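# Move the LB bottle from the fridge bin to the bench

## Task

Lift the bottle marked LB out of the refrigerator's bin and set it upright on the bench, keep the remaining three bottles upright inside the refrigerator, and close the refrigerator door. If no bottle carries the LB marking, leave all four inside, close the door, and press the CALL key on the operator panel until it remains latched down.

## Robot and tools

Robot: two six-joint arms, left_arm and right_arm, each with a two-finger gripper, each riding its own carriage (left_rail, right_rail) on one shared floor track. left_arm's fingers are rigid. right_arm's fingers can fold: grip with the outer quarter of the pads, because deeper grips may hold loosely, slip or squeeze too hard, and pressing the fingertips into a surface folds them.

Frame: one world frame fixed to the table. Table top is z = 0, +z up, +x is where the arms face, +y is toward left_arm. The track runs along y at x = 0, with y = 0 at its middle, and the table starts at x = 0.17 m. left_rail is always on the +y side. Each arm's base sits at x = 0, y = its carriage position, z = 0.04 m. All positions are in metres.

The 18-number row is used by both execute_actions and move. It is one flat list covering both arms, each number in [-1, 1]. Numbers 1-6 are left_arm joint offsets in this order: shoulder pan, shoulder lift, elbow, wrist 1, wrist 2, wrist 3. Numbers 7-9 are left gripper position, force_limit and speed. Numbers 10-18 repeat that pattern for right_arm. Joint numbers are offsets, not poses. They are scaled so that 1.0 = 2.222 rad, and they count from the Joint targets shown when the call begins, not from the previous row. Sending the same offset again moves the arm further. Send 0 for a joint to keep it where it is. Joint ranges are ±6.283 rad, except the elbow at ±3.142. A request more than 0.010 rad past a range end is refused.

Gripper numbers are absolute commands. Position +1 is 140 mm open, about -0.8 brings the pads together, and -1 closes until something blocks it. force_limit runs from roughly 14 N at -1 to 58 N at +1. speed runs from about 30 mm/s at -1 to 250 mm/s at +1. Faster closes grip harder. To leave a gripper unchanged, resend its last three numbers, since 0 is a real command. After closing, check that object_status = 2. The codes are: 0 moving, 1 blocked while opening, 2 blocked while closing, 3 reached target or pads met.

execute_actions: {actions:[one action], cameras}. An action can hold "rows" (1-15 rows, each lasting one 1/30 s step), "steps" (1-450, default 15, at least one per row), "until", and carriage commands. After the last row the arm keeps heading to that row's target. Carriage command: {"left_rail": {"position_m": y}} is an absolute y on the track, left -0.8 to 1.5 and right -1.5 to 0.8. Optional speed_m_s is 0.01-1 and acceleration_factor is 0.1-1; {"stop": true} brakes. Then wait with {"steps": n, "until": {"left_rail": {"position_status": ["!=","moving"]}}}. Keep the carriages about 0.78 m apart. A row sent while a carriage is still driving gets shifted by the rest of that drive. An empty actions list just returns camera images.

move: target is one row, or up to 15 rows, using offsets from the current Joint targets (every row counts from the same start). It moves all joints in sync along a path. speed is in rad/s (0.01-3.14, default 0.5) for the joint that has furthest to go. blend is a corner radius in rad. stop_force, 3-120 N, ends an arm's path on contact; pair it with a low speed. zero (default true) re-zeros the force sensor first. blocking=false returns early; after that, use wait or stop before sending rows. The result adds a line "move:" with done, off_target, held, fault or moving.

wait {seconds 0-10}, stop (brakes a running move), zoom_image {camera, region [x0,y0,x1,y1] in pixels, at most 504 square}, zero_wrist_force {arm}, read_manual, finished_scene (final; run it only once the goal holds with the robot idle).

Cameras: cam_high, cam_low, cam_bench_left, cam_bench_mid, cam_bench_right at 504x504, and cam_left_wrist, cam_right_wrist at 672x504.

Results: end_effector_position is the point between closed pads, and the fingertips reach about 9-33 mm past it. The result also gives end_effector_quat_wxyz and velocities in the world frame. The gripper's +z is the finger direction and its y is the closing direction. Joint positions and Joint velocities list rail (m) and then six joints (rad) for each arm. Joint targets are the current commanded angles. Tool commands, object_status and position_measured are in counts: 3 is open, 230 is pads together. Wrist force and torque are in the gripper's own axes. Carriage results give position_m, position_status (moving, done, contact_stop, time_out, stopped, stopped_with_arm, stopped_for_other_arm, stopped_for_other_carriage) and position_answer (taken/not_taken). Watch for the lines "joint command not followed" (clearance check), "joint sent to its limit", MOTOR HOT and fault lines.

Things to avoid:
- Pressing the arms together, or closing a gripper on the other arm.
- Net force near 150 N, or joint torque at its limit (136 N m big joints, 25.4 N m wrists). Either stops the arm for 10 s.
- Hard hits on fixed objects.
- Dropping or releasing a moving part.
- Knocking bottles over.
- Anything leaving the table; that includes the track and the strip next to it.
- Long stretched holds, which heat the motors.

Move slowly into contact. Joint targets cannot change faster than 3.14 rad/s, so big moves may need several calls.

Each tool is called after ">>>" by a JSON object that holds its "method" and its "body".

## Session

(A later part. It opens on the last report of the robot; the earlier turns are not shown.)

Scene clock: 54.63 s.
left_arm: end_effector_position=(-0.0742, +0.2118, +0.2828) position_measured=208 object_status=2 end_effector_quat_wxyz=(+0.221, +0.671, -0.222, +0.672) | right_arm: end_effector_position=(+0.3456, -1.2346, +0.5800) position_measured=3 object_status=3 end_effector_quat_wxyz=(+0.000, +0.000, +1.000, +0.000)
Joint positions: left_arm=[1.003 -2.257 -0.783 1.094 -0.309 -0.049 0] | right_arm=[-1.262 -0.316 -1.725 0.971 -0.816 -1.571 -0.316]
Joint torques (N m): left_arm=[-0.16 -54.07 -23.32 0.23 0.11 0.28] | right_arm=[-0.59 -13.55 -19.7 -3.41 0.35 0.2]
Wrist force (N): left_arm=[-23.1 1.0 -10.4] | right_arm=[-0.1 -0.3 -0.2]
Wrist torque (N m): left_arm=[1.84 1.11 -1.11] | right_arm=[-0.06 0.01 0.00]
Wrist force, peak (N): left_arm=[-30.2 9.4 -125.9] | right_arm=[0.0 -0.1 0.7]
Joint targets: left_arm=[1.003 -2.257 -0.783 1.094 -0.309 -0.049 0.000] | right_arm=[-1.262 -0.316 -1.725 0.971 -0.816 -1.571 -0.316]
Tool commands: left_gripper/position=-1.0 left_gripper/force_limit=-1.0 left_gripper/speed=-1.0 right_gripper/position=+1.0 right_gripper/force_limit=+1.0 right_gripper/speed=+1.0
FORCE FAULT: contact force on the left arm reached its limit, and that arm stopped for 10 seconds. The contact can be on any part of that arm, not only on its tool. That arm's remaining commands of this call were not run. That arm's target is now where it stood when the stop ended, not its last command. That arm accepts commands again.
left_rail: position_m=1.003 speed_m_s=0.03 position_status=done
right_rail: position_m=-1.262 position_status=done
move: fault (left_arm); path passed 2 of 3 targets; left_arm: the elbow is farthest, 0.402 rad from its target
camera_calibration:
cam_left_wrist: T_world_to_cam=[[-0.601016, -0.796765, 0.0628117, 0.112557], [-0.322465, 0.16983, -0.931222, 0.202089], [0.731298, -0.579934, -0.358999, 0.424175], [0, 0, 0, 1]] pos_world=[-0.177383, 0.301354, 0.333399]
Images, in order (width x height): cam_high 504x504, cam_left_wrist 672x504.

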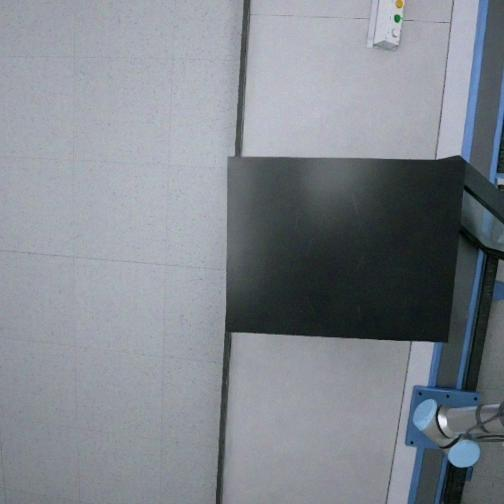

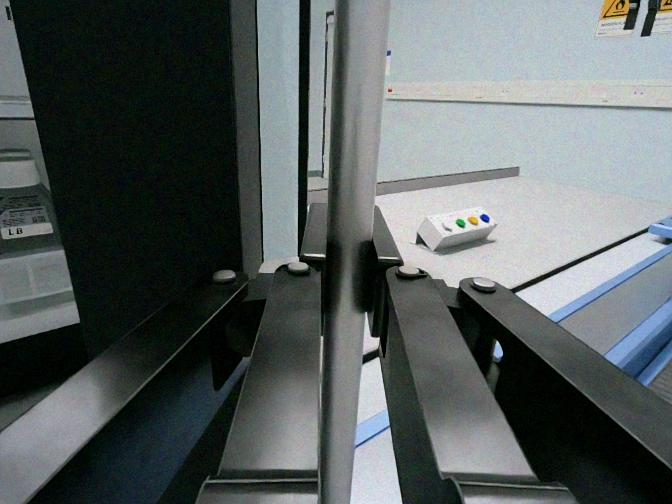

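>>> {"method": "zoom_image", "body": {"camera": "cam_left_wrist", "region": [230, 150, 480, 350]}}

>>> {"method": "execute_actions", "body": {"actions": [], "cameras": ["cam_bench_mid", "cam_bench_left", "cam_low","cam_bench_right"]}}

Scaled by 2.016 from the camera's 672x504 image, which has a finer 960x720 frame.

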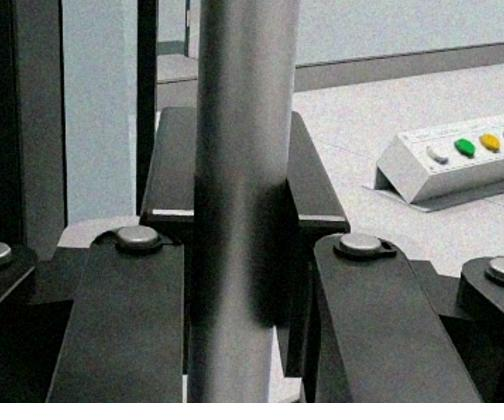

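Scene clock: 55.30 s.
left_arm: end_effector_position=(-0.0742, +0.2118, +0.2828) position_measured=208 object_status=2 end_effector_quat_wxyz=(+0.221, +0.671, -0.222, +0.672) | right_arm: end_effector_position=(+0.3456, -1.2346, +0.5800) position_measured=3 object_status=3 end_effector_quat_wxyz=(+0.000, +0.000, +1.000, +0.000)
Joint positions: left_arm=[1.003 -2.257 -0.783 1.094 -0.309 -0.05 0] | right_arm=[-1.262 -0.316 -1.725 0.971 -0.816 -1.571 -0.316]
Joint velocities: within noise
Joint torques (N m): left_arm=[0.12 -53.96 -22.49 0.16 1.32 0.24] | right_arm=[0.15 -14.05 -18.76 -3.35 0.24 0.19]
Wrist force (N): left_arm=[-23.0 0.9 -10.6] | right_arm=[-0.3 -0.2 0.1]
Wrist torque (N m): left_arm=[1.81 1.06 -1.10] | right_arm=[-0.04 0.05 -0.01]
Wrist force, peak (N): left_arm=[-23.2 1.0 -10.6] | right_arm=[0.4 -0.2 0.4]
Joint targets: left_arm=[1.003 -2.257 -0.783 1.094 -0.309 -0.049 0.000] | right_arm=[-1.262 -0.316 -1.725 0.971 -0.816 -1.571 -0.316]
Tool commands: left_gripper/position=-1.0 left_gripper/force_limit=-1.0 left_gripper/speed=-1.0 right_gripper/position=+1.0 right_gripper/force_limit=+1.0 right_gripper/speed=+1.0
left_rail: position_m=1.003 speed_m_s=0.03 position_status=done
right_rail: position_m=-1.262 position_status=done
Images, in order (width x height): cam_low 504x504, cam_bench_left 504x504, cam_bench_mid 504x504, cam_bench_right 504x504.

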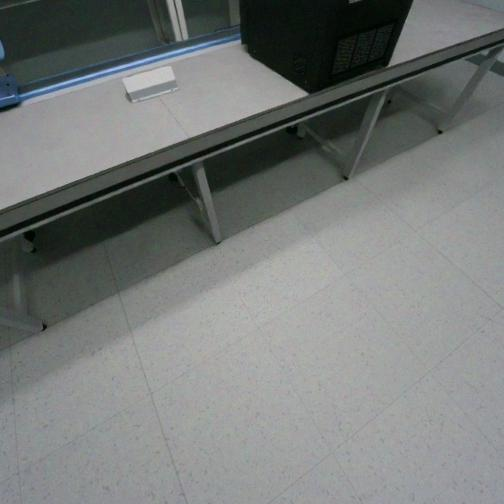

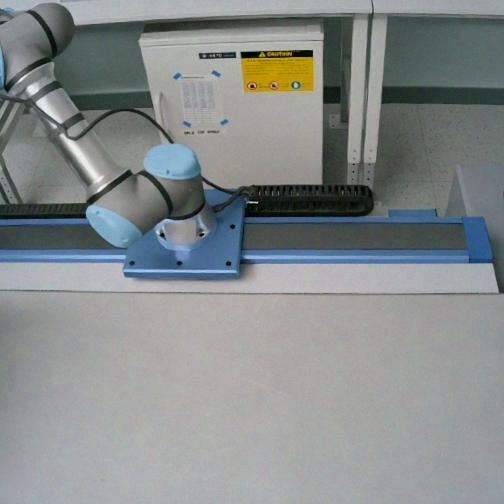

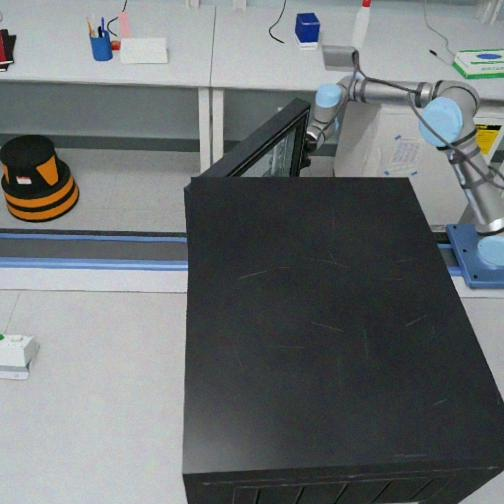

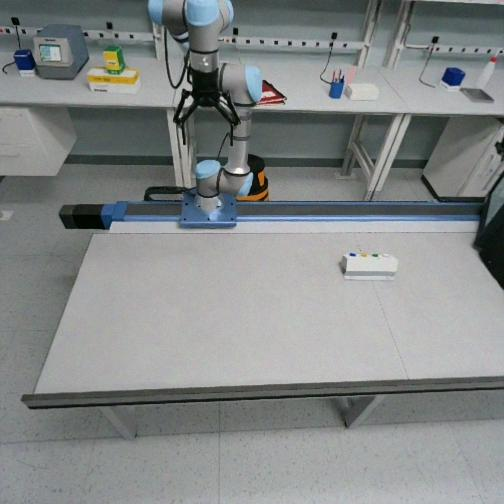

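>>> {"method": "execute_actions", "body": {"actions": [{"rows": [[0,0,0,0,0,0,-0.3,-1,-1,0,0,0,0,0,0,1,1,1]], "steps": 60}], "cameras": ["cam_left_wrist"]}}

Scene clock: 58.90 s.
left_arm: end_effector_position=(-0.0742, +0.2118, +0.2828) position_measured=167 object_status=3 end_effector_quat_wxyz=(+0.221, +0.671, -0.222, +0.672) | right_arm: end_effector_position=(+0.3456, -1.2346, +0.5800) position_measured=3 object_status=3 end_effector_quat_wxyz=(+0.000, +0.000, +1.000, +0.000)
Joint positions: left_arm=[1.003 -2.257 -0.783 1.094 -0.309 -0.049 0] | right_arm=[-1.262 -0.316 -1.725 0.971 -0.816 -1.571 -0.316]
Joint torques (N m): left_arm=[-3.75 -58 -22.33 -0.02 -0.59 0.27] | right_arm=[0.26 -13.32 -18.53 -3.47 0.45 0.49]
Wrist force (N): left_arm=[2.9 3.6 -0.3] | right_arm=[0.2 0.1 0.2]
Wrist torque (N m): left_arm=[1.03 -0.37 -0.18] | right_arm=[0.01 -0.05 0.00]
Wrist force, peak (N): left_arm=[-18.8 2.9 -20.1] | right_arm=[0.3 0.3 0.4]
Joint targets: left_arm=[1.003 -2.257 -0.783 1.094 -0.309 -0.049 0.000] | right_arm=[-1.262 -0.316 -1.725 0.971 -0.816 -1.571 -0.316]
left_rail: position_m=1.003 speed_m_s=0.03 position_status=done
right_rail: position_m=-1.262 position_status=done
camera_calibration:
cam_left_wrist: T_world_to_cam=[[-0.601016, -0.796765, 0.0628117, 0.112557], [-0.322465, 0.16983, -0.931222, 0.202089], [0.731298, -0.579934, -0.358999, 0.424175], [0, 0, 0, 1]] pos_world=[-0.177383, 0.301354, 0.333399]
Images, in order (width x height): cam_left_wrist 672x504.

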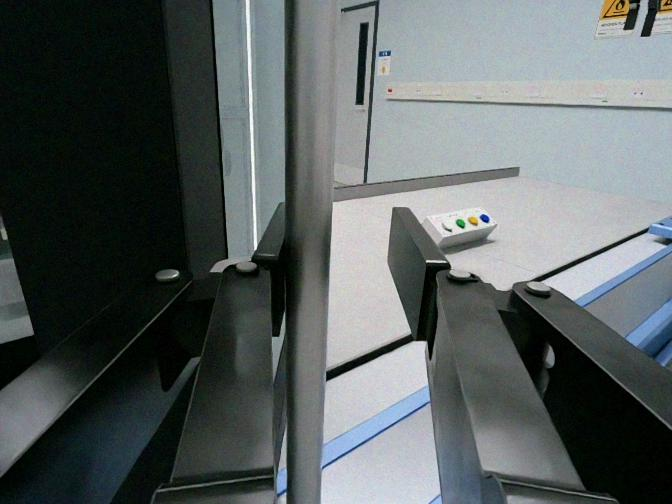

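>>> {"method": "move", "body": {"target": [-0.0863,-0.0077,0.0137,-0.0068,-0.0864,0,-0.3,-1,-1,0,0,0,0,0,0,1,1,1], "speed": 0.15, "cameras": ["cam_left_wrist","cam_high"]}}

Scene clock: 60.87 s.
left_arm: end_effector_position=(-0.1786, +0.2889, +0.2829) position_measured=167 object_status=3 end_effector_quat_wxyz=(+0.222, +0.672, -0.221, +0.671) | right_arm: end_effector_position=(+0.3456, -1.2346, +0.5800) position_measured=3 object_status=3 end_effector_quat_wxyz=(+0.000, +0.000, +1.000, +0.000)
Joint positions: left_arm=[1.003 -2.449 -0.8 1.124 -0.324 -0.241 0] | right_arm=[-1.262 -0.316 -1.725 0.971 -0.816 -1.571 -0.316]
Joint torques (N m): left_arm=[-6.87 -62.7 -11.23 -1.09 -1.59 0.24] | right_arm=[-0.08 -12.45 -19.56 -3.4 0.31 0.27]
Wrist force (N): left_arm=[3.2 4.4 0.1] | right_arm=[-0.1 0.1 0.3]
Wrist torque (N m): left_arm=[1.13 -0.43 -0.17] | right_arm=[0.03 0.02 0.00]
Wrist force, peak (N): left_arm=[3.4 4.5 -0.1] | right_arm=[0.2 -0.4 0.4]
Joint targets: left_arm=[1.003 -2.449 -0.800 1.124 -0.325 -0.241 0.000] | right_arm=[-1.262 -0.316 -1.725 0.971 -0.816 -1.571 -0.316]
left_rail: position_m=1.003 speed_m_s=0.03 position_status=done
right_rail: position_m=-1.262 position_status=done
move: done
camera_calibration:
cam_left_wrist: T_world_to_cam=[[-0.600743, -0.796828, 0.0646007, 0.110872], [-0.323689, 0.168555, -0.931029, 0.155507], [0.730981, -0.58022, -0.359183, 0.545336], [0, 0, 0, 1]] pos_world=[-0.281688, 0.378549, 0.333494]
Images, in order (width x height): cam_high 504x504, cam_left_wrist 672x504.

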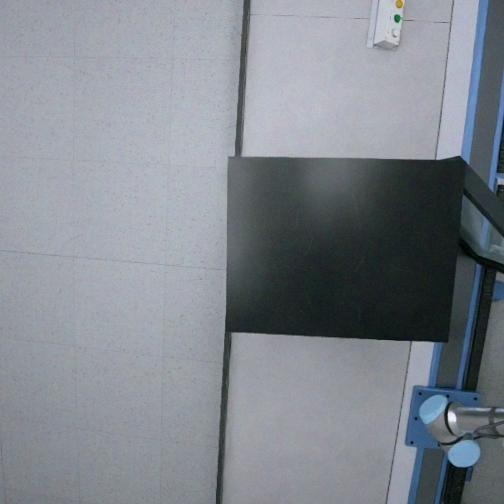

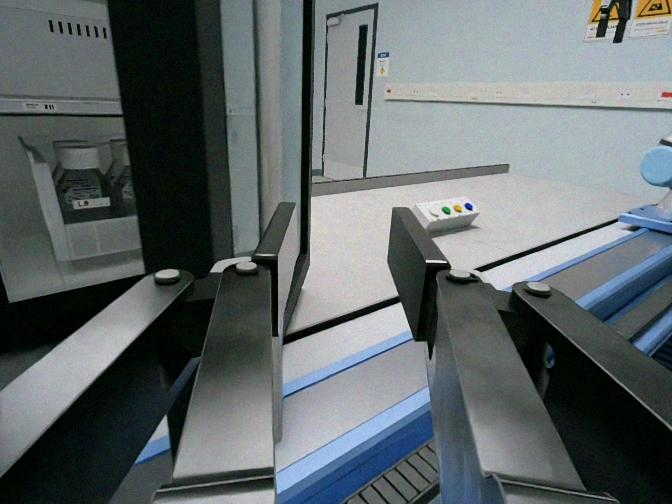

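>>> {"method": "wait", "body": {"seconds": 1, "cameras": ["cam_left_wrist", "cam_bench_mid"]}}

Scene clock: 61.97 s.
left_arm: end_effector_position=(-0.1787, +0.2890, +0.2829) position_measured=167 object_status=3 end_effector_quat_wxyz=(+0.222, +0.672, -0.221, +0.671) | right_arm: end_effector_position=(+0.3456, -1.2346, +0.5800) position_measured=3 object_status=3 end_effector_quat_wxyz=(+0.000, +0.000, +1.000, +0.000)
Joint positions: left_arm=[1.003 -2.449 -0.8 1.124 -0.325 -0.241 0] | right_arm=[-1.262 -0.316 -1.725 0.971 -0.816 -1.571 -0.316]
Joint torques (N m): left_arm=[-5.73 -64.68 -11.86 -1.1 -1.53 0.04] | right_arm=[0.11 -13.91 -17.8 -3.47 0.27 0.38]
Wrist force (N): left_arm=[3.1 4.2 0.1] | right_arm=[0.1 0.0 -0.1]
Wrist torque (N m): left_arm=[1.08 -0.41 -0.17] | right_arm=[0.00 -0.02 0.00]
Wrist force, peak (N): left_arm=[3.0 4.4 0.1] | right_arm=[-0.4 0.2 0.2]
Joint targets: left_arm=[1.003 -2.449 -0.800 1.124 -0.325 -0.241 0.000] | right_arm=[-1.262 -0.316 -1.725 0.971 -0.816 -1.571 -0.316]
Tool commands: left_gripper/position=-0.3 left_gripper/force_limit=-1.0 left_gripper/speed=-1.0 right_gripper/position=+1.0 right_gripper/force_limit=+1.0 right_gripper/speed=+1.0
left_rail: position_m=1.003 speed_m_s=0.03 position_status=done
right_rail: position_m=-1.262 position_status=done
wait: 1.00 s
camera_calibration:
cam_left_wrist: T_world_to_cam=[[-0.600743, -0.796828, 0.0646007, 0.110812], [-0.323689, 0.168555, -0.931029, 0.155474], [0.730981, -0.58022, -0.359183, 0.545409], [0, 0, 0, 1]] pos_world=[-0.281788, 0.378549, 0.333494]
Images, in order (width x height): cam_bench_mid 504x504, cam_left_wrist 672x504.

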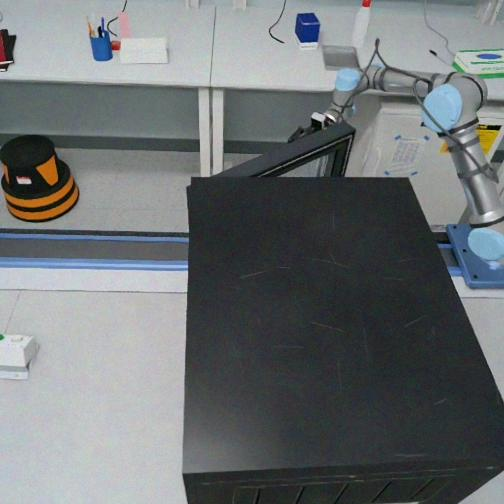

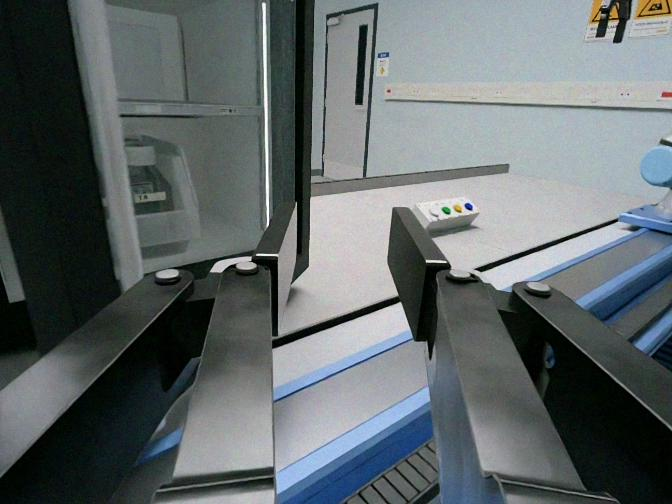

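>>> {"method": "execute_actions", "body": {"actions": [{"left_rail": {"position_m": 1.3, "speed_m_s": 0.4}, "steps": 100, "until": {"left_rail": {"position_status": ["!=", "moving"]}}}], "cameras": ["cam_left_wrist","cam_bench_mid","cam_high"]}}

Scene clock: 66.93 s.
left_arm: end_effector_position=(-0.1787, +0.5860, +0.2829) position_measured=167 object_status=3 end_effector_quat_wxyz=(+0.222, +0.672, -0.221, +0.671) | right_arm: end_effector_position=(+0.3456, -1.2346, +0.5800) position_measured=3 object_status=3 end_effector_quat_wxyz=(+0.000, +0.000, +1.000, +0.000)
Joint positions: left_arm=[1.3 -2.449 -0.8 1.124 -0.325 -0.241 0] | right_arm=[-1.262 -0.316 -1.725 0.971 -0.816 -1.571 -0.316]
Joint torques (N m): left_arm=[1.2 -58.86 -15.25 0.41 -0.18 0.2] | right_arm=[-0.36 -13.11 -18.02 -3.54 0.34 0.41]
Wrist force (N): left_arm=[3.0 4.1 0.1] | right_arm=[0.1 0.0 0.2]
Wrist torque (N m): left_arm=[1.06 -0.41 -0.17] | right_arm=[0.01 -0.04 0.00]
Wrist force, peak (N): left_arm=[3.1 5.1 0.4] | right_arm=[0.5 0.1 0.2]
Joint targets: left_arm=[1.300 -2.449 -0.800 1.124 -0.325 -0.241 0.000] | right_arm=[-1.262 -0.316 -1.725 0.971 -0.816 -1.571 -0.316]
Tool commands: left_gripper/position=-0.3 left_gripper/force_limit=-1.0 left_gripper/speed=-1.0 right_gripper/position=+1.0 right_gripper/force_limit=+1.0 right_gripper/speed=+1.0
left_rail: position_m=1.300 speed_m_s=0.40 position_status=done
right_rail: position_m=-1.262 position_status=done
camera_calibration:
cam_left_wrist: T_world_to_cam=[[-0.600787, -0.796793, 0.0646223, 0.347507], [-0.323713, 0.168573, -0.931017, 0.105373], [0.730934, -0.580262, -0.359209, 0.717816], [0, 0, 0, 1]] pos_world=[-0.281788, 0.675649, 0.333494]
Images, in order (width x height): cam_high 504x504, cam_bench_mid 504x504, cam_left_wrist 672x504.

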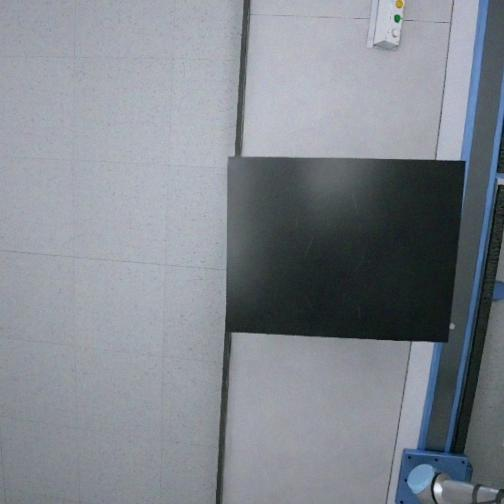

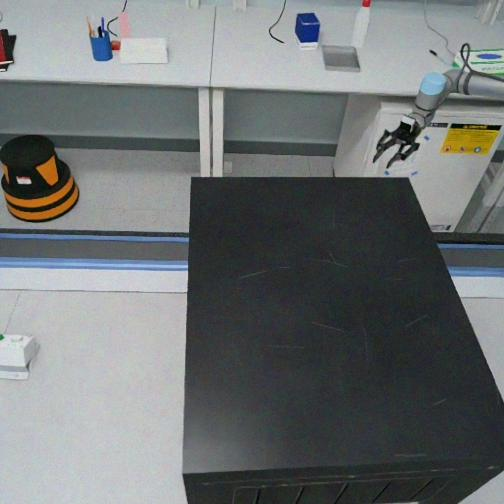

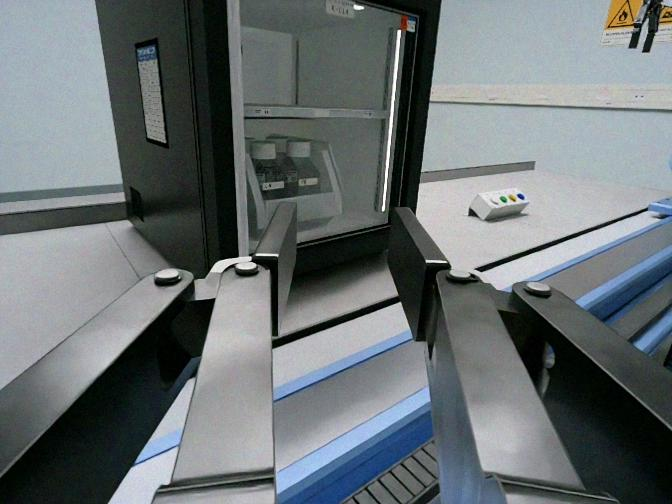

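>>> {"method": "move", "body": {"target": [0,0,0,0,0,0,-0.3,-1,-1,0.7697,0.3035,0.2650,0.1380,1.0,0.1422,-0.3,-1,0], "speed": 0.9}}

>>> {"method": "move", "body": {"target": [0,0,0,0,0,0,-0.3,-1,-1,0,0,0,0,0.6094,0,-0.3,-1,0], "speed": 0.9}}

>>> {"method": "execute_actions", "body": {"actions": [{"right_rail": {"position_m": -0.6, "speed_m_s": 0.4}, "steps": 150, "until": {"right_rail": {"position_status": ["!=", "moving"]}}}], "cameras": ["cam_right_wrist","cam_bench_mid"]}}

Scene clock: 70.87 s.
left_arm: end_effector_position=(-0.1787, +0.5860, +0.2829) position_measured=167 object_status=3 end_effector_quat_wxyz=(+0.222, +0.672, -0.221, +0.671) | right_arm: end_effector_position=(-0.2444, -0.4641, +0.2810) position_measured=167 object_status=3 end_effector_quat_wxyz=(+0.647, -0.284, -0.647, -0.285)
Joint positions: left_arm=[1.3 -2.449 -0.8 1.124 -0.325 -0.241 0] | right_arm=[-1.262 1.394 -1.051 1.559 -0.509 0.651 0]
Joint torques (N m): left_arm=[2.77 -41.34 -29.88 1.26 0.7 0.26] | right_arm=[12.84 -35.61 -14.12 0.84 2.15 2.88]
Wrist force (N): left_arm=[3.0 4.1 0.1] | right_arm=[0.0 1.8 -2.1]
Wrist torque (N m): left_arm=[1.05 -0.40 -0.17] | right_arm=[0.62 -0.16 -0.21]
Wrist force, peak (N): left_arm=[3.1 4.5 0.0] | right_arm=[-2.9 -0.5 -0.3]
Joint targets: left_arm=[1.300 -2.449 -0.800 1.124 -0.325 -0.241 0.000] | right_arm=[-1.262 1.394 -1.051 1.559 -0.509 0.651 0.000]
left_rail: position_m=1.300 speed_m_s=0.40 position_status=done
right_rail: position_m=-1.262 position_status=done
move: done

Scene clock: 73.03 s.
left_arm: end_effector_position=(-0.1787, +0.5860, +0.2829) position_measured=167 object_status=3 end_effector_quat_wxyz=(+0.222, +0.672, -0.221, +0.671) | right_arm: end_effector_position=(+0.1445, -0.4384, +0.2810) position_measured=167 object_status=3 end_effector_quat_wxyz=(-0.327, +0.627, +0.326, +0.627)
Joint positions: left_arm=[1.3 -2.449 -0.8 1.124 -0.325 -0.241 0] | right_arm=[-1.262 1.394 -1.051 1.559 -0.509 2.005 0]
Joint torques (N m): left_arm=[3.03 -42.16 -31.26 1.04 0.6 0.16] | right_arm=[12.74 -37.19 -15.39 -0.44 1.97 2.97]
Wrist force (N): left_arm=[2.9 4.3 0.1] | right_arm=[-0.2 1.9 -2.2]
Wrist torque (N m): left_arm=[1.10 -0.36 -0.17] | right_arm=[0.65 -0.10 -0.22]
Wrist force, peak (N): left_arm=[3.1 4.4 0.2] | right_arm=[-0.3 3.1 -1.9]
Joint targets: left_arm=[1.300 -2.449 -0.800 1.124 -0.325 -0.241 0.000] | right_arm=[-1.262 1.394 -1.051 1.559 -0.509 2.005 0.000]
left_rail: position_m=1.300 speed_m_s=0.40 position_status=done
right_rail: position_m=-1.262 position_status=done
move: done

Scene clock: 75.63 s.
left_arm: end_effector_position=(-0.1787, +0.5860, +0.2829) position_measured=167 object_status=3 end_effector_quat_wxyz=(+0.222, +0.672, -0.221, +0.671) | right_arm: end_effector_position=(+0.1445, +0.2235, +0.2810) position_measured=167 object_status=3 end_effector_quat_wxyz=(-0.327, +0.627, +0.326, +0.627)
Joint positions: left_arm=[1.3 -2.449 -0.8 1.124 -0.325 -0.241 0] | right_arm=[-0.6 1.394 -1.051 1.559 -0.509 2.005 0]
Joint torques (N m): left_arm=[1.54 -41.56 -29.91 1.22 0.84 0.16] | right_arm=[11.58 -42.41 -26.08 -1.17 0.05 3.05]
Wrist force (N): left_arm=[2.9 4.0 0.1] | right_arm=[-0.1 1.7 -2.0]
Wrist torque (N m): left_arm=[1.04 -0.37 -0.17] | right_arm=[0.62 -0.13 -0.23]
Wrist force, peak (N): left_arm=[3.1 4.4 0.1] | right_arm=[-0.2 2.2 -3.4]
Joint targets: left_arm=[1.300 -2.449 -0.800 1.124 -0.325 -0.241 0.000] | right_arm=[-0.600 1.394 -1.051 1.559 -0.509 2.005 0.000]
Tool commands: left_gripper/position=-0.3 left_gripper/force_limit=-1.0 left_gripper/speed=-1.0 right_gripper/position=-0.3 right_gripper/force_limit=-1.0 right_gripper/speed=+0.0
left_rail: position_m=1.300 speed_m_s=0.40 position_status=done
right_rail: position_m=-0.600 speed_m_s=0.40 position_status=done
camera_calibration:
cam_right_wrist: T_world_to_cam=[[0.833223, -0.552256, -0.0274313, 0.021902], [-0.214198, -0.276642, -0.936797, 0.354273], [0.509763, 0.786437, -0.348797, -0.00526287], [0, 0, 0, 1]] pos_world=[0.0603182, 0.114241, 0.330647]
Images, in order (width x height): cam_bench_mid 504x504, cam_right_wrist 672x504.

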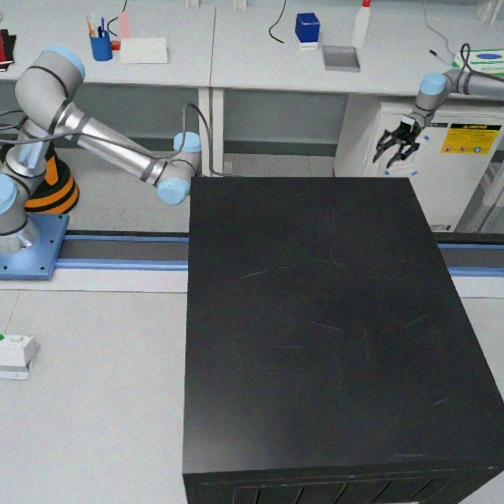

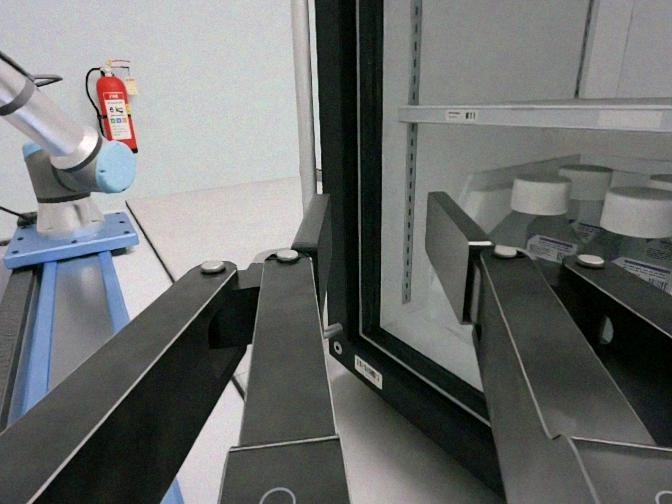

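>>> {"method": "zoom_image", "body": {"camera": "cam_right_wrist", "region": [260, 80, 400, 220]}}

Scaled by 3.600 from the camera's 672x504 image, which has a finer 960x720 frame.

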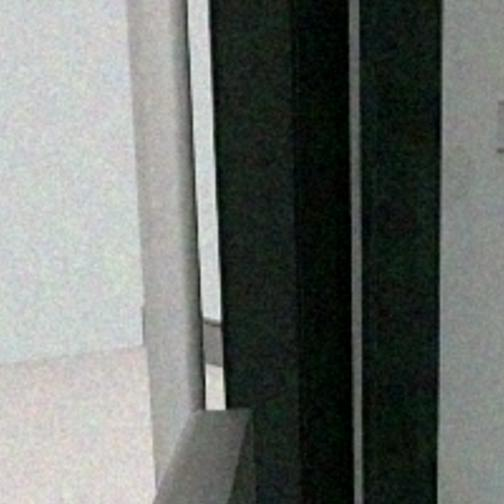

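>>> {"method": "execute_actions", "body": {"actions": [{"right_rail": {"position_m": -0.55, "speed_m_s": 0.2}, "steps": 100, "until": {"right_rail": {"position_status": ["!=", "moving"]}}}]}}

>>> {"method": "move", "body": {"target": [0,0,0,0,0,0,-0.3,-1,-1,-0.0043,0.0285,-0.0468,0.0184,-0.0043,0,-0.3,-1,0], "speed": 0.3, "cameras": ["cam_right_wrist"]}}

>>> {"method": "zoom_image", "body": {"camera": "cam_right_wrist", "region": [260, 80, 480, 300]}}

Scene clock: 78.77 s.
left_arm: end_effector_position=(-0.1787, +0.5860, +0.2829) position_measured=167 object_status=3 end_effector_quat_wxyz=(+0.222, +0.672, -0.221, +0.671) | right_arm: end_effector_position=(+0.1445, +0.2735, +0.2810) position_measured=167 object_status=3 end_effector_quat_wxyz=(-0.327, +0.627, +0.326, +0.627)
Joint positions: left_arm=[1.3 -2.449 -0.8 1.124 -0.325 -0.241 0] | right_arm=[-0.55 1.394 -1.051 1.559 -0.509 2.005 0]
Joint torques (N m): left_arm=[3 -40.22 -30.23 1.31 0.72 0.11] | right_arm=[10.02 -51.36 -25.02 -2.11 -1.2 2.79]
Wrist force (N): left_arm=[3.1 3.9 0.1] | right_arm=[-0.1 1.7 -1.9]
Wrist torque (N m): left_arm=[1.02 -0.43 -0.17] | right_arm=[0.62 -0.11 -0.23]
Wrist force, peak (N): left_arm=[3.0 4.4 0.0] | right_arm=[-0.5 2.6 -3.0]
Joint targets: left_arm=[1.300 -2.449 -0.800 1.124 -0.325 -0.241 0.000] | right_arm=[-0.550 1.394 -1.051 1.559 -0.509 2.005 0.000]
Tool commands: left_gripper/position=-0.3 left_gripper/force_limit=-1.0 left_gripper/speed=-1.0 right_gripper/position=-0.3 right_gripper/force_limit=-1.0 right_gripper/speed=+0.0
left_rail: position_m=1.300 speed_m_s=0.40 position_status=done
right_rail: position_m=-0.550 speed_m_s=0.20 position_status=done

Scene clock: 79.67 s.
left_arm: end_effector_position=(-0.1787, +0.5860, +0.2829) position_measured=167 object_status=3 end_effector_quat_wxyz=(+0.222, +0.672, -0.221, +0.671) | right_arm: end_effector_position=(+0.1556, +0.3036, +0.2809) position_measured=167 object_status=3 end_effector_quat_wxyz=(-0.327, +0.627, +0.326, +0.627)
Joint positions: left_arm=[1.3 -2.449 -0.8 1.124 -0.325 -0.241 0] | right_arm=[-0.55 1.385 -0.988 1.455 -0.469 1.996 0]
Joint torques (N m): left_arm=[3.44 -41.54 -31.23 1.08 0.84 0.07] | right_arm=[-14.4 -39.47 -30.13 0.26 -1.58 2.82]
Wrist force (N): left_arm=[3.0 4.1 0.1] | right_arm=[-0.2 1.6 -1.6]
Wrist torque (N m): left_arm=[1.06 -0.40 -0.17] | right_arm=[0.59 -0.11 -0.24]
Wrist force, peak (N): left_arm=[3.2 4.2 0.2] | right_arm=[-0.4 1.8 -2.8]
Joint targets: left_arm=[1.300 -2.449 -0.800 1.124 -0.325 -0.241 0.000] | right_arm=[-0.550 1.385 -0.988 1.455 -0.469 1.996 0.000]
left_rail: position_m=1.300 speed_m_s=0.40 position_status=done
right_rail: position_m=-0.550 speed_m_s=0.20 position_status=done
move: done
camera_calibration:
cam_right_wrist: T_world_to_cam=[[0.833216, -0.552272, -0.0273086, 0.0569904], [-0.214216, -0.27687, -0.936725, 0.378839], [0.509767, 0.786345, -0.348999, -0.0738577], [0, 0, 0, 1]] pos_world=[0.0713182, 0.194441, 0.330648]
Images, in order (width x height): cam_right_wrist 672x504.

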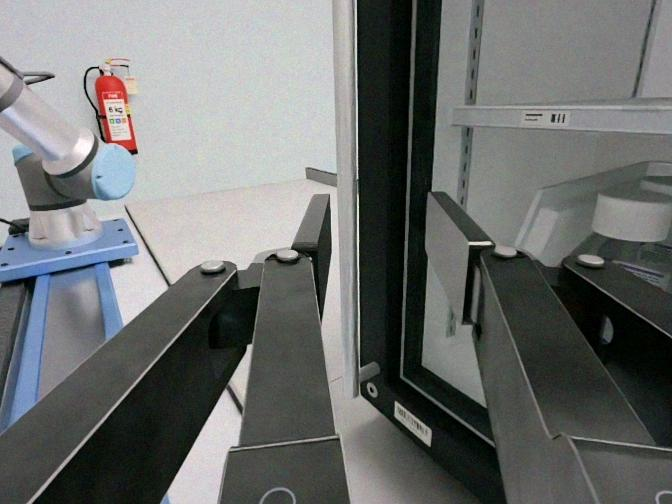

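Scaled by 2.291 from the camera's 672x504 image, which has a finer 960x720 frame.

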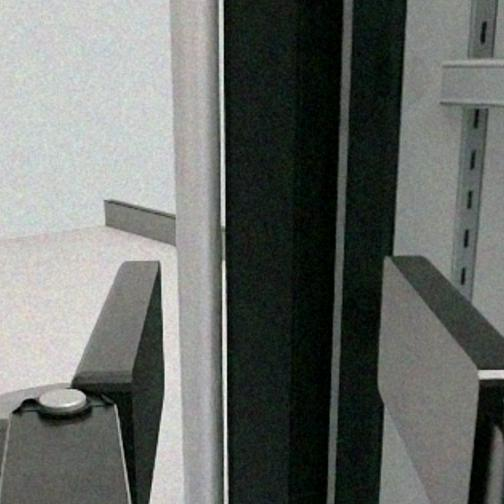

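>>> {"method": "execute_actions", "body": {"actions": [{"right_rail": {"position_m": -0.52, "speed_m_s": 0.1}, "steps": 60, "until": {"right_rail": {"position_status": ["!=", "moving"]}}}]}}

>>> {"method": "move", "body": {"target": [0,0,0,0,0,0,-0.3,-1,-1,-0.0196,0.0533,-0.0933,0.0400,-0.0196,0,-0.3,-1,0], "speed": 0.2, "cameras": ["cam_right_wrist"]}}

>>> {"method": "zoom_image", "body": {"camera": "cam_right_wrist", "region": [260, 80, 480, 300]}}

Scene clock: 81.20 s.
left_arm: end_effector_position=(-0.1787, +0.5860, +0.2829) position_measured=167 object_status=3 end_effector_quat_wxyz=(+0.222, +0.672, -0.221, +0.671) | right_arm: end_effector_position=(+0.1556, +0.3336, +0.2809) position_measured=167 object_status=3 end_effector_quat_wxyz=(-0.327, +0.627, +0.326, +0.627)
Joint positions: left_arm=[1.3 -2.449 -0.8 1.124 -0.325 -0.241 0] | right_arm=[-0.52 1.385 -0.988 1.455 -0.469 1.996 0]
Joint torques (N m): left_arm=[2.48 -39.53 -30.27 1.28 0.86 -0.05] | right_arm=[-13.47 -43.05 -26.15 -1.77 -1.16 2.61]
Wrist force (N): left_arm=[2.9 4.3 0.0] | right_arm=[-0.1 1.8 -1.9]
Wrist torque (N m): left_arm=[1.10 -0.38 -0.17] | right_arm=[0.64 -0.13 -0.24]
Wrist force, peak (N): left_arm=[3.1 4.4 0.2] | right_arm=[0.1 2.4 -3.3]
Joint targets: left_arm=[1.300 -2.449 -0.800 1.124 -0.325 -0.241 0.000] | right_arm=[-0.520 1.385 -0.988 1.455 -0.469 1.996 0.000]
Tool commands: left_gripper/position=-0.3 left_gripper/force_limit=-1.0 left_gripper/speed=-1.0 right_gripper/position=-0.3 right_gripper/force_limit=-1.0 right_gripper/speed=+0.0
left_rail: position_m=1.300 speed_m_s=0.40 position_status=done
right_rail: position_m=-0.520 speed_m_s=0.10 position_status=done

Scene clock: 82.70 s.
left_arm: end_effector_position=(-0.1787, +0.5860, +0.2829) position_measured=167 object_status=3 end_effector_quat_wxyz=(+0.222, +0.672, -0.221, +0.671) | right_arm: end_effector_position=(+0.1941, +0.3872, +0.2825) position_measured=167 object_status=3 end_effector_quat_wxyz=(-0.327, +0.627, +0.326, +0.627)
Joint positions: left_arm=[1.3 -2.449 -0.8 1.124 -0.325 -0.241 0] | right_arm=[-0.52 1.341 -0.869 1.248 -0.38 1.952 0]
Joint torques (N m): left_arm=[2.65 -41.62 -30.62 1.42 0.76 0.04] | right_arm=[-14.27 -43.64 -28.39 0.03 -1.29 2.7]
Wrist force (N): left_arm=[2.8 4.1 0.0] | right_arm=[-0.2 1.6 -2.0]
Wrist torque (N m): left_arm=[1.06 -0.35 -0.16] | right_arm=[0.60 -0.11 -0.23]
Wrist force, peak (N): left_arm=[3.2 4.4 0.2] | right_arm=[0.1 1.7 -2.7]
Joint targets: left_arm=[1.300 -2.449 -0.800 1.124 -0.325 -0.241 0.000] | right_arm=[-0.520 1.341 -0.869 1.248 -0.380 1.952 0.000]
left_rail: position_m=1.300 speed_m_s=0.40 position_status=done
right_rail: position_m=-0.520 speed_m_s=0.10 position_status=done
move: done
camera_calibration:
cam_right_wrist: T_world_to_cam=[[0.833216, -0.552272, -0.0273086, 0.07107], [-0.214216, -0.27687, -0.936725, 0.411703], [0.509767, 0.786345, -0.348999, -0.158585], [0, 0, 0, 1]] pos_world=[0.109818, 0.277941, 0.332248]
Images, in order (width x height): cam_right_wrist 672x504.

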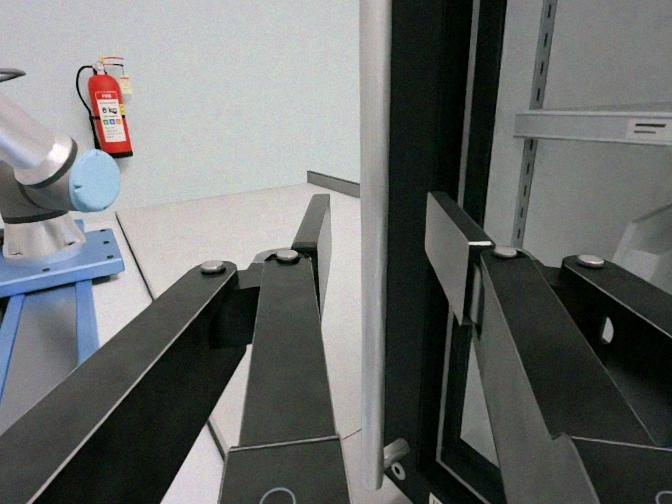

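Scaled by 2.291 from the camera's 672x504 image, which has a finer 960x720 frame.

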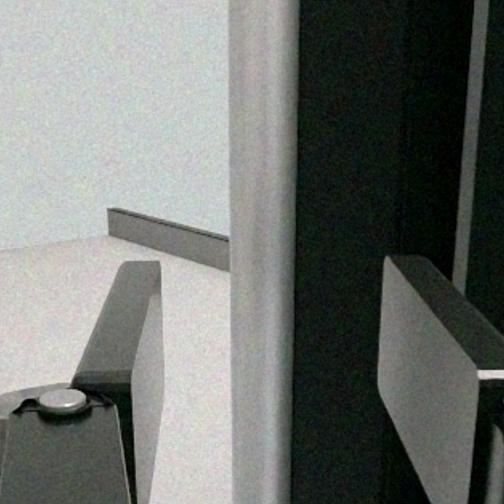

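>>> {"method": "move", "body": {"target": [0,0,0,0,0,0,-0.3,-1,-1,-0.0167,0.0452,-0.0792,0.0340,-0.0167,0,-0.3,-1,0], "speed": 0.15, "stop_force": 12, "cameras": ["cam_right_wrist"]}}

>>> {"method": "zoom_image", "body": {"camera": "cam_right_wrist", "region": [260, 150, 500, 390]}}

Scene clock: 85.17 s.
left_arm: end_effector_position=(-0.1787, +0.5860, +0.2829) position_measured=167 object_status=3 end_effector_quat_wxyz=(+0.222, +0.672, -0.221, +0.671) | right_arm: end_effector_position=(+0.2291, +0.4258, +0.2813) position_measured=167 object_status=3 end_effector_quat_wxyz=(-0.327, +0.627, +0.326, +0.627)
Joint positions: left_arm=[1.3 -2.449 -0.8 1.124 -0.325 -0.241 0] | right_arm=[-0.52 1.304 -0.769 1.072 -0.304 1.915 0]
Joint torques (N m): left_arm=[2.74 -40.83 -30.36 1.26 0.96 0.01] | right_arm=[-16.81 -47.9 -28.84 0.12 -1.03 2.47]
Wrist force (N): left_arm=[3.2 4.1 -0.1] | right_arm=[1.1 0.6 -5.6]
Wrist torque (N m): left_arm=[1.06 -0.43 -0.17] | right_arm=[0.61 -0.09 -0.24]
Wrist force, peak (N): left_arm=[3.0 4.4 -0.1] | right_arm=[1.2 0.5 -11.2]
Joint targets: left_arm=[1.300 -2.449 -0.800 1.124 -0.325 -0.241 0.000] | right_arm=[-0.520 1.304 -0.769 1.072 -0.304 1.915 0.000]
left_rail: position_m=1.300 speed_m_s=0.40 position_status=done
right_rail: position_m=-0.520 speed_m_s=0.10 position_status=done
move: done
camera_calibration:
cam_right_wrist: T_world_to_cam=[[0.833216, -0.552272, -0.0273086, 0.0632476], [-0.214216, -0.27687, -0.936725, 0.428792], [0.509767, 0.786345, -0.348999, -0.207277], [0, 0, 0, 1]] pos_world=[0.144818, 0.316641, 0.331048]
Images, in order (width x height): cam_right_wrist 672x504.

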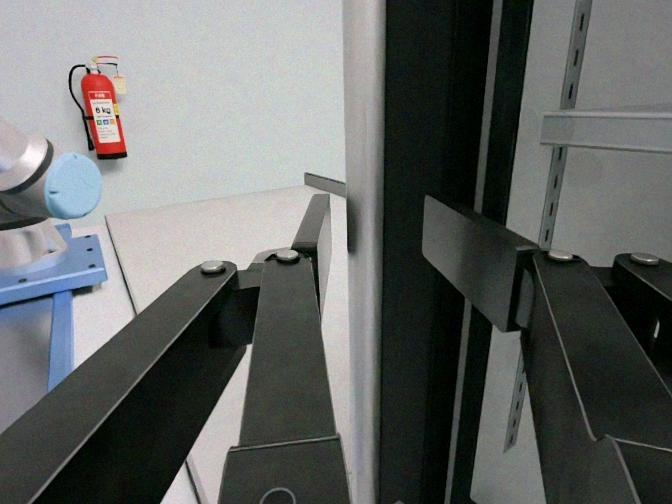

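Scaled by 2.100 from the camera's 672x504 image, which has a finer 960x720 frame.

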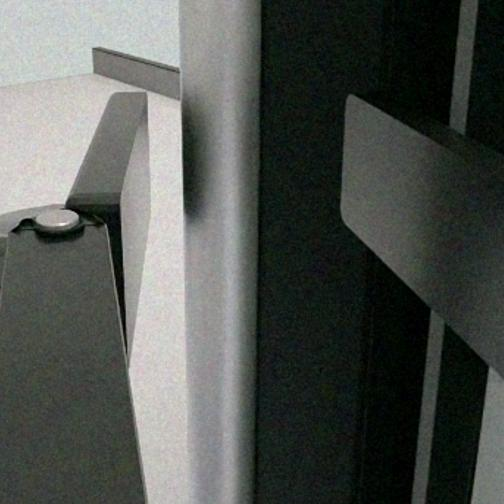

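>>> {"method": "move", "body": {"target": [0,0,0,0,0,0,-0.3,-1,-1,0.0067,-0.0181,0.0317,-0.0136,0.0067,0,-0.3,-1,0], "speed": 0.1, "cameras": ["cam_right_wrist"]}}

>>> {"method": "zoom_image", "body": {"camera": "cam_right_wrist", "region": [260, 150, 500, 390]}}

Scene clock: 86.57 s.
left_arm: end_effector_position=(-0.1787, +0.5860, +0.2829) position_measured=167 object_status=3 end_effector_quat_wxyz=(+0.222, +0.672, -0.221, +0.671) | right_arm: end_effector_position=(+0.2149, +0.4112, +0.2821) position_measured=167 object_status=3 end_effector_quat_wxyz=(-0.327, +0.627, +0.326, +0.627)
Joint positions: left_arm=[1.3 -2.449 -0.8 1.124 -0.325 -0.241 0] | right_arm=[-0.52 1.319 -0.809 1.142 -0.334 1.93 0]
Joint torques (N m): left_arm=[2.9 -40.21 -30.25 1.24 1 -0.11] | right_arm=[14.2 -63.6 -15.65 -4.68 1.89 2.7]
Wrist force (N): left_arm=[2.6 4.0 -0.1] | right_arm=[0.1 1.7 -2.2]
Wrist torque (N m): left_arm=[1.03 -0.28 -0.17] | right_arm=[0.64 -0.16 -0.22]
Wrist force, peak (N): left_arm=[3.1 4.3 -0.1] | right_arm=[-0.7 -6.3 -2.2]
Joint targets: left_arm=[1.300 -2.449 -0.800 1.124 -0.325 -0.241 0.000] | right_arm=[-0.520 1.319 -0.809 1.142 -0.334 1.930 0.000]
left_rail: position_m=1.300 speed_m_s=0.40 position_status=done
right_rail: position_m=-0.520 speed_m_s=0.10 position_status=done
move: done
camera_calibration:
cam_right_wrist: T_world_to_cam=[[0.833216, -0.552272, -0.0273086, 0.0669827], [-0.214216, -0.27687, -0.936725, 0.422429], [0.509767, 0.786345, -0.348999, -0.1882], [0, 0, 0, 1]] pos_world=[0.130618, 0.301941, 0.331848]
Images, in order (width x height): cam_right_wrist 672x504.

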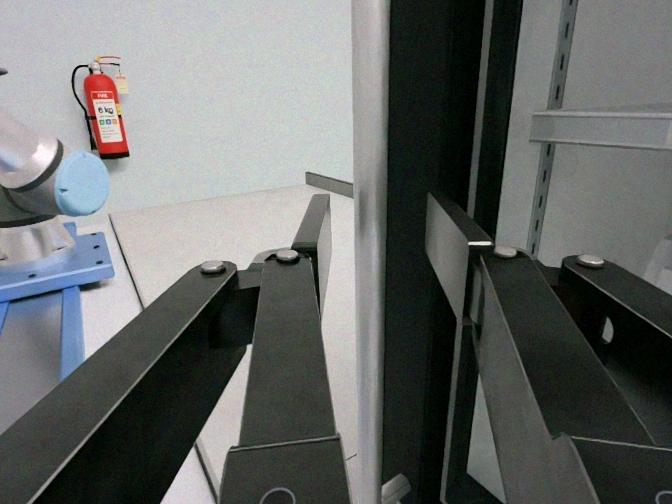

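Scaled by 2.100 from the camera's 672x504 image, which has a finer 960x720 frame.

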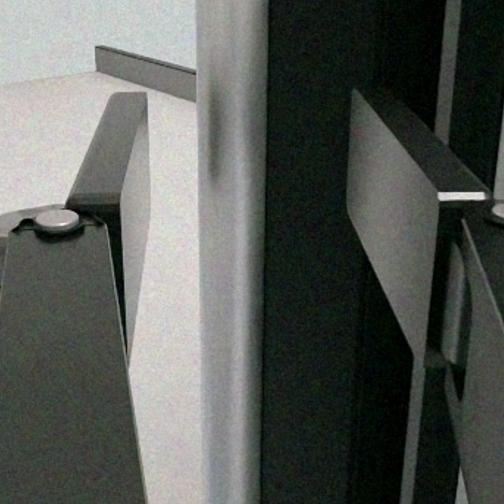

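>>> {"method": "move", "body": {"target": [[0,0,0,0,0,0,-0.3,-1,-1,0,0,0,0,0,0,-0.5,-1,-1],[0,0,0,0,0,0,-0.3,-1,-1,-0.0041,0.0110,-0.0192,0.0082,-0.0041,0,-0.5,-1,-1]], "speed": 0.1, "cameras": ["cam_right_wrist"]}}

>>> {"method": "zoom_image", "body": {"camera": "cam_right_wrist", "region": [260, 150, 500, 390]}}

Scene clock: 88.53 s.
left_arm: end_effector_position=(-0.1787, +0.5860, +0.2829) position_measured=167 object_status=3 end_effector_quat_wxyz=(+0.222, +0.672, -0.221, +0.671) | right_arm: end_effector_position=(+0.2235, +0.4201, +0.2816) position_measured=192 object_status=3 end_effector_quat_wxyz=(-0.327, +0.627, +0.326, +0.627)
Joint positions: left_arm=[1.3 -2.449 -0.8 1.124 -0.325 -0.241 0] | right_arm=[-0.52 1.31 -0.785 1.1 -0.316 1.921 0]
Joint torques (N m): left_arm=[2.13 -40.72 -30.67 1.19 0.78 -0.08] | right_arm=[-13.83 -48.41 -28.97 0.1 -1.39 2.54]
Wrist force (N): left_arm=[3.0 4.1 0.2] | right_arm=[-0.4 1.6 -2.2]
Wrist torque (N m): left_arm=[1.06 -0.39 -0.17] | right_arm=[0.61 -0.06 -0.22]
Wrist force, peak (N): left_arm=[3.0 4.5 0.2] | right_arm=[-0.5 1.9 -2.5]
Joint targets: left_arm=[1.300 -2.449 -0.800 1.124 -0.325 -0.241 0.000] | right_arm=[-0.520 1.310 -0.784 1.100 -0.316 1.921 0.000]
left_rail: position_m=1.300 speed_m_s=0.40 position_status=done
right_rail: position_m=-0.520 speed_m_s=0.10 position_status=done
move: done
camera_calibration:
cam_right_wrist: T_world_to_cam=[[0.833216, -0.552272, -0.0273086, 0.0646906], [-0.214216, -0.27687, -0.936725, 0.426316], [0.509767, 0.786345, -0.348999, -0.199887], [0, 0, 0, 1]] pos_world=[0.139318, 0.310941, 0.331348]
Images, in order (width x height): cam_right_wrist 672x504.

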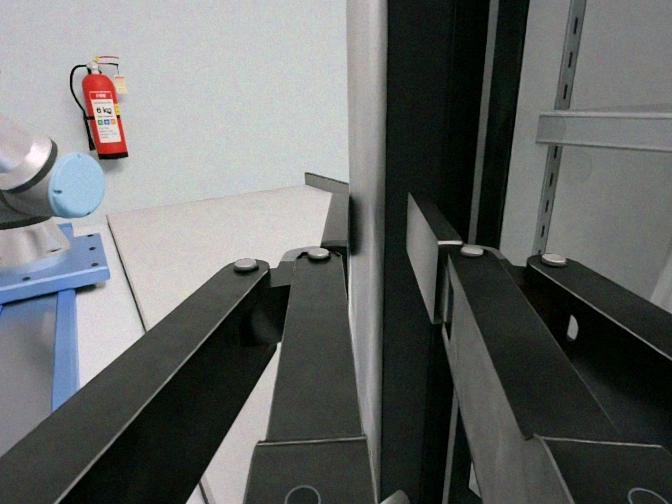

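Scaled by 2.100 from the camera's 672x504 image, which has a finer 960x720 frame.

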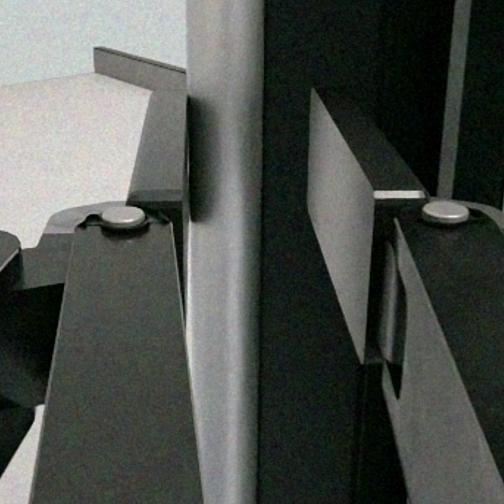

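>>> {"method": "move", "body": {"target": [0,0,0,0,0,0,-0.3,-1,-1,0.0006,-0.0626,0.1114,-0.0488,-0.1172,0,-0.5,-1,-1], "speed": 0.1, "stop_force": 70, "cameras": ["cam_right_wrist"]}}

Scene clock: 92.60 s.
left_arm: end_effector_position=(-0.1787, +0.5860, +0.2829) position_measured=167 object_status=3 end_effector_quat_wxyz=(+0.222, +0.672, -0.221, +0.671) | right_arm: end_effector_position=(+0.1352, +0.3998, +0.2808) position_measured=192 object_status=3 end_effector_quat_wxyz=(-0.406, +0.579, +0.405, +0.579)
Joint positions: left_arm=[1.3 -2.449 -0.8 1.124 -0.325 -0.241 0] | right_arm=[-0.52 1.311 -0.924 1.347 -0.425 1.66 0]
Joint torques (N m): left_arm=[2.04 -41.26 -30.04 1.28 0.76 0] | right_arm=[12.28 -59.13 -15.65 -4.72 -1.61 2.36]
Wrist force (N): left_arm=[3.0 3.8 0.1] | right_arm=[0.6 4.0 -1.9]
Wrist torque (N m): left_arm=[0.99 -0.38 -0.17] | right_arm=[1.03 -0.31 -0.24]
Wrist force, peak (N): left_arm=[3.2 4.3 0.2] | right_arm=[1.4 31.9 -26.2]
Joint targets: left_arm=[1.300 -2.449 -0.800 1.124 -0.325 -0.241 0.000] | right_arm=[-0.520 1.311 -0.924 1.347 -0.425 1.660 0.000]
left_rail: position_m=1.300 speed_m_s=0.40 position_status=done
right_rail: position_m=-0.520 speed_m_s=0.10 position_status=done
move: done
camera_calibration:
cam_right_wrist: T_world_to_cam=[[0.94776, -0.317834, -0.0270721, 0.0177348], [-0.135025, -0.322845, -0.936771, 0.408719], [0.288997, 0.891489, -0.348895, -0.151357], [0, 0, 0, 1]] pos_world=[0.0821209, 0.272523, 0.330549]
Images, in order (width x height): cam_right_wrist 672x504.

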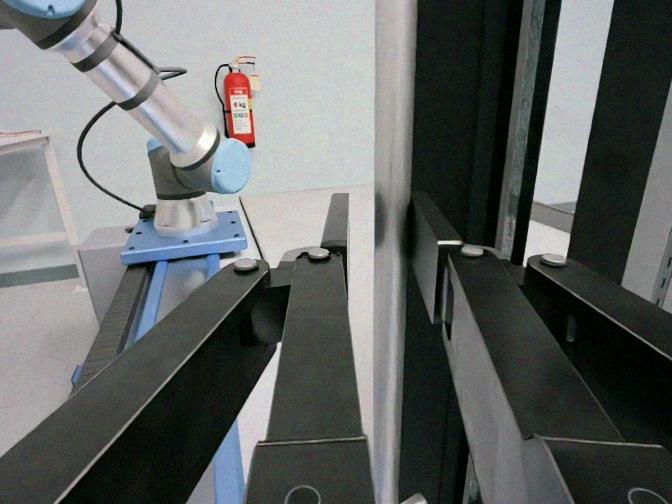

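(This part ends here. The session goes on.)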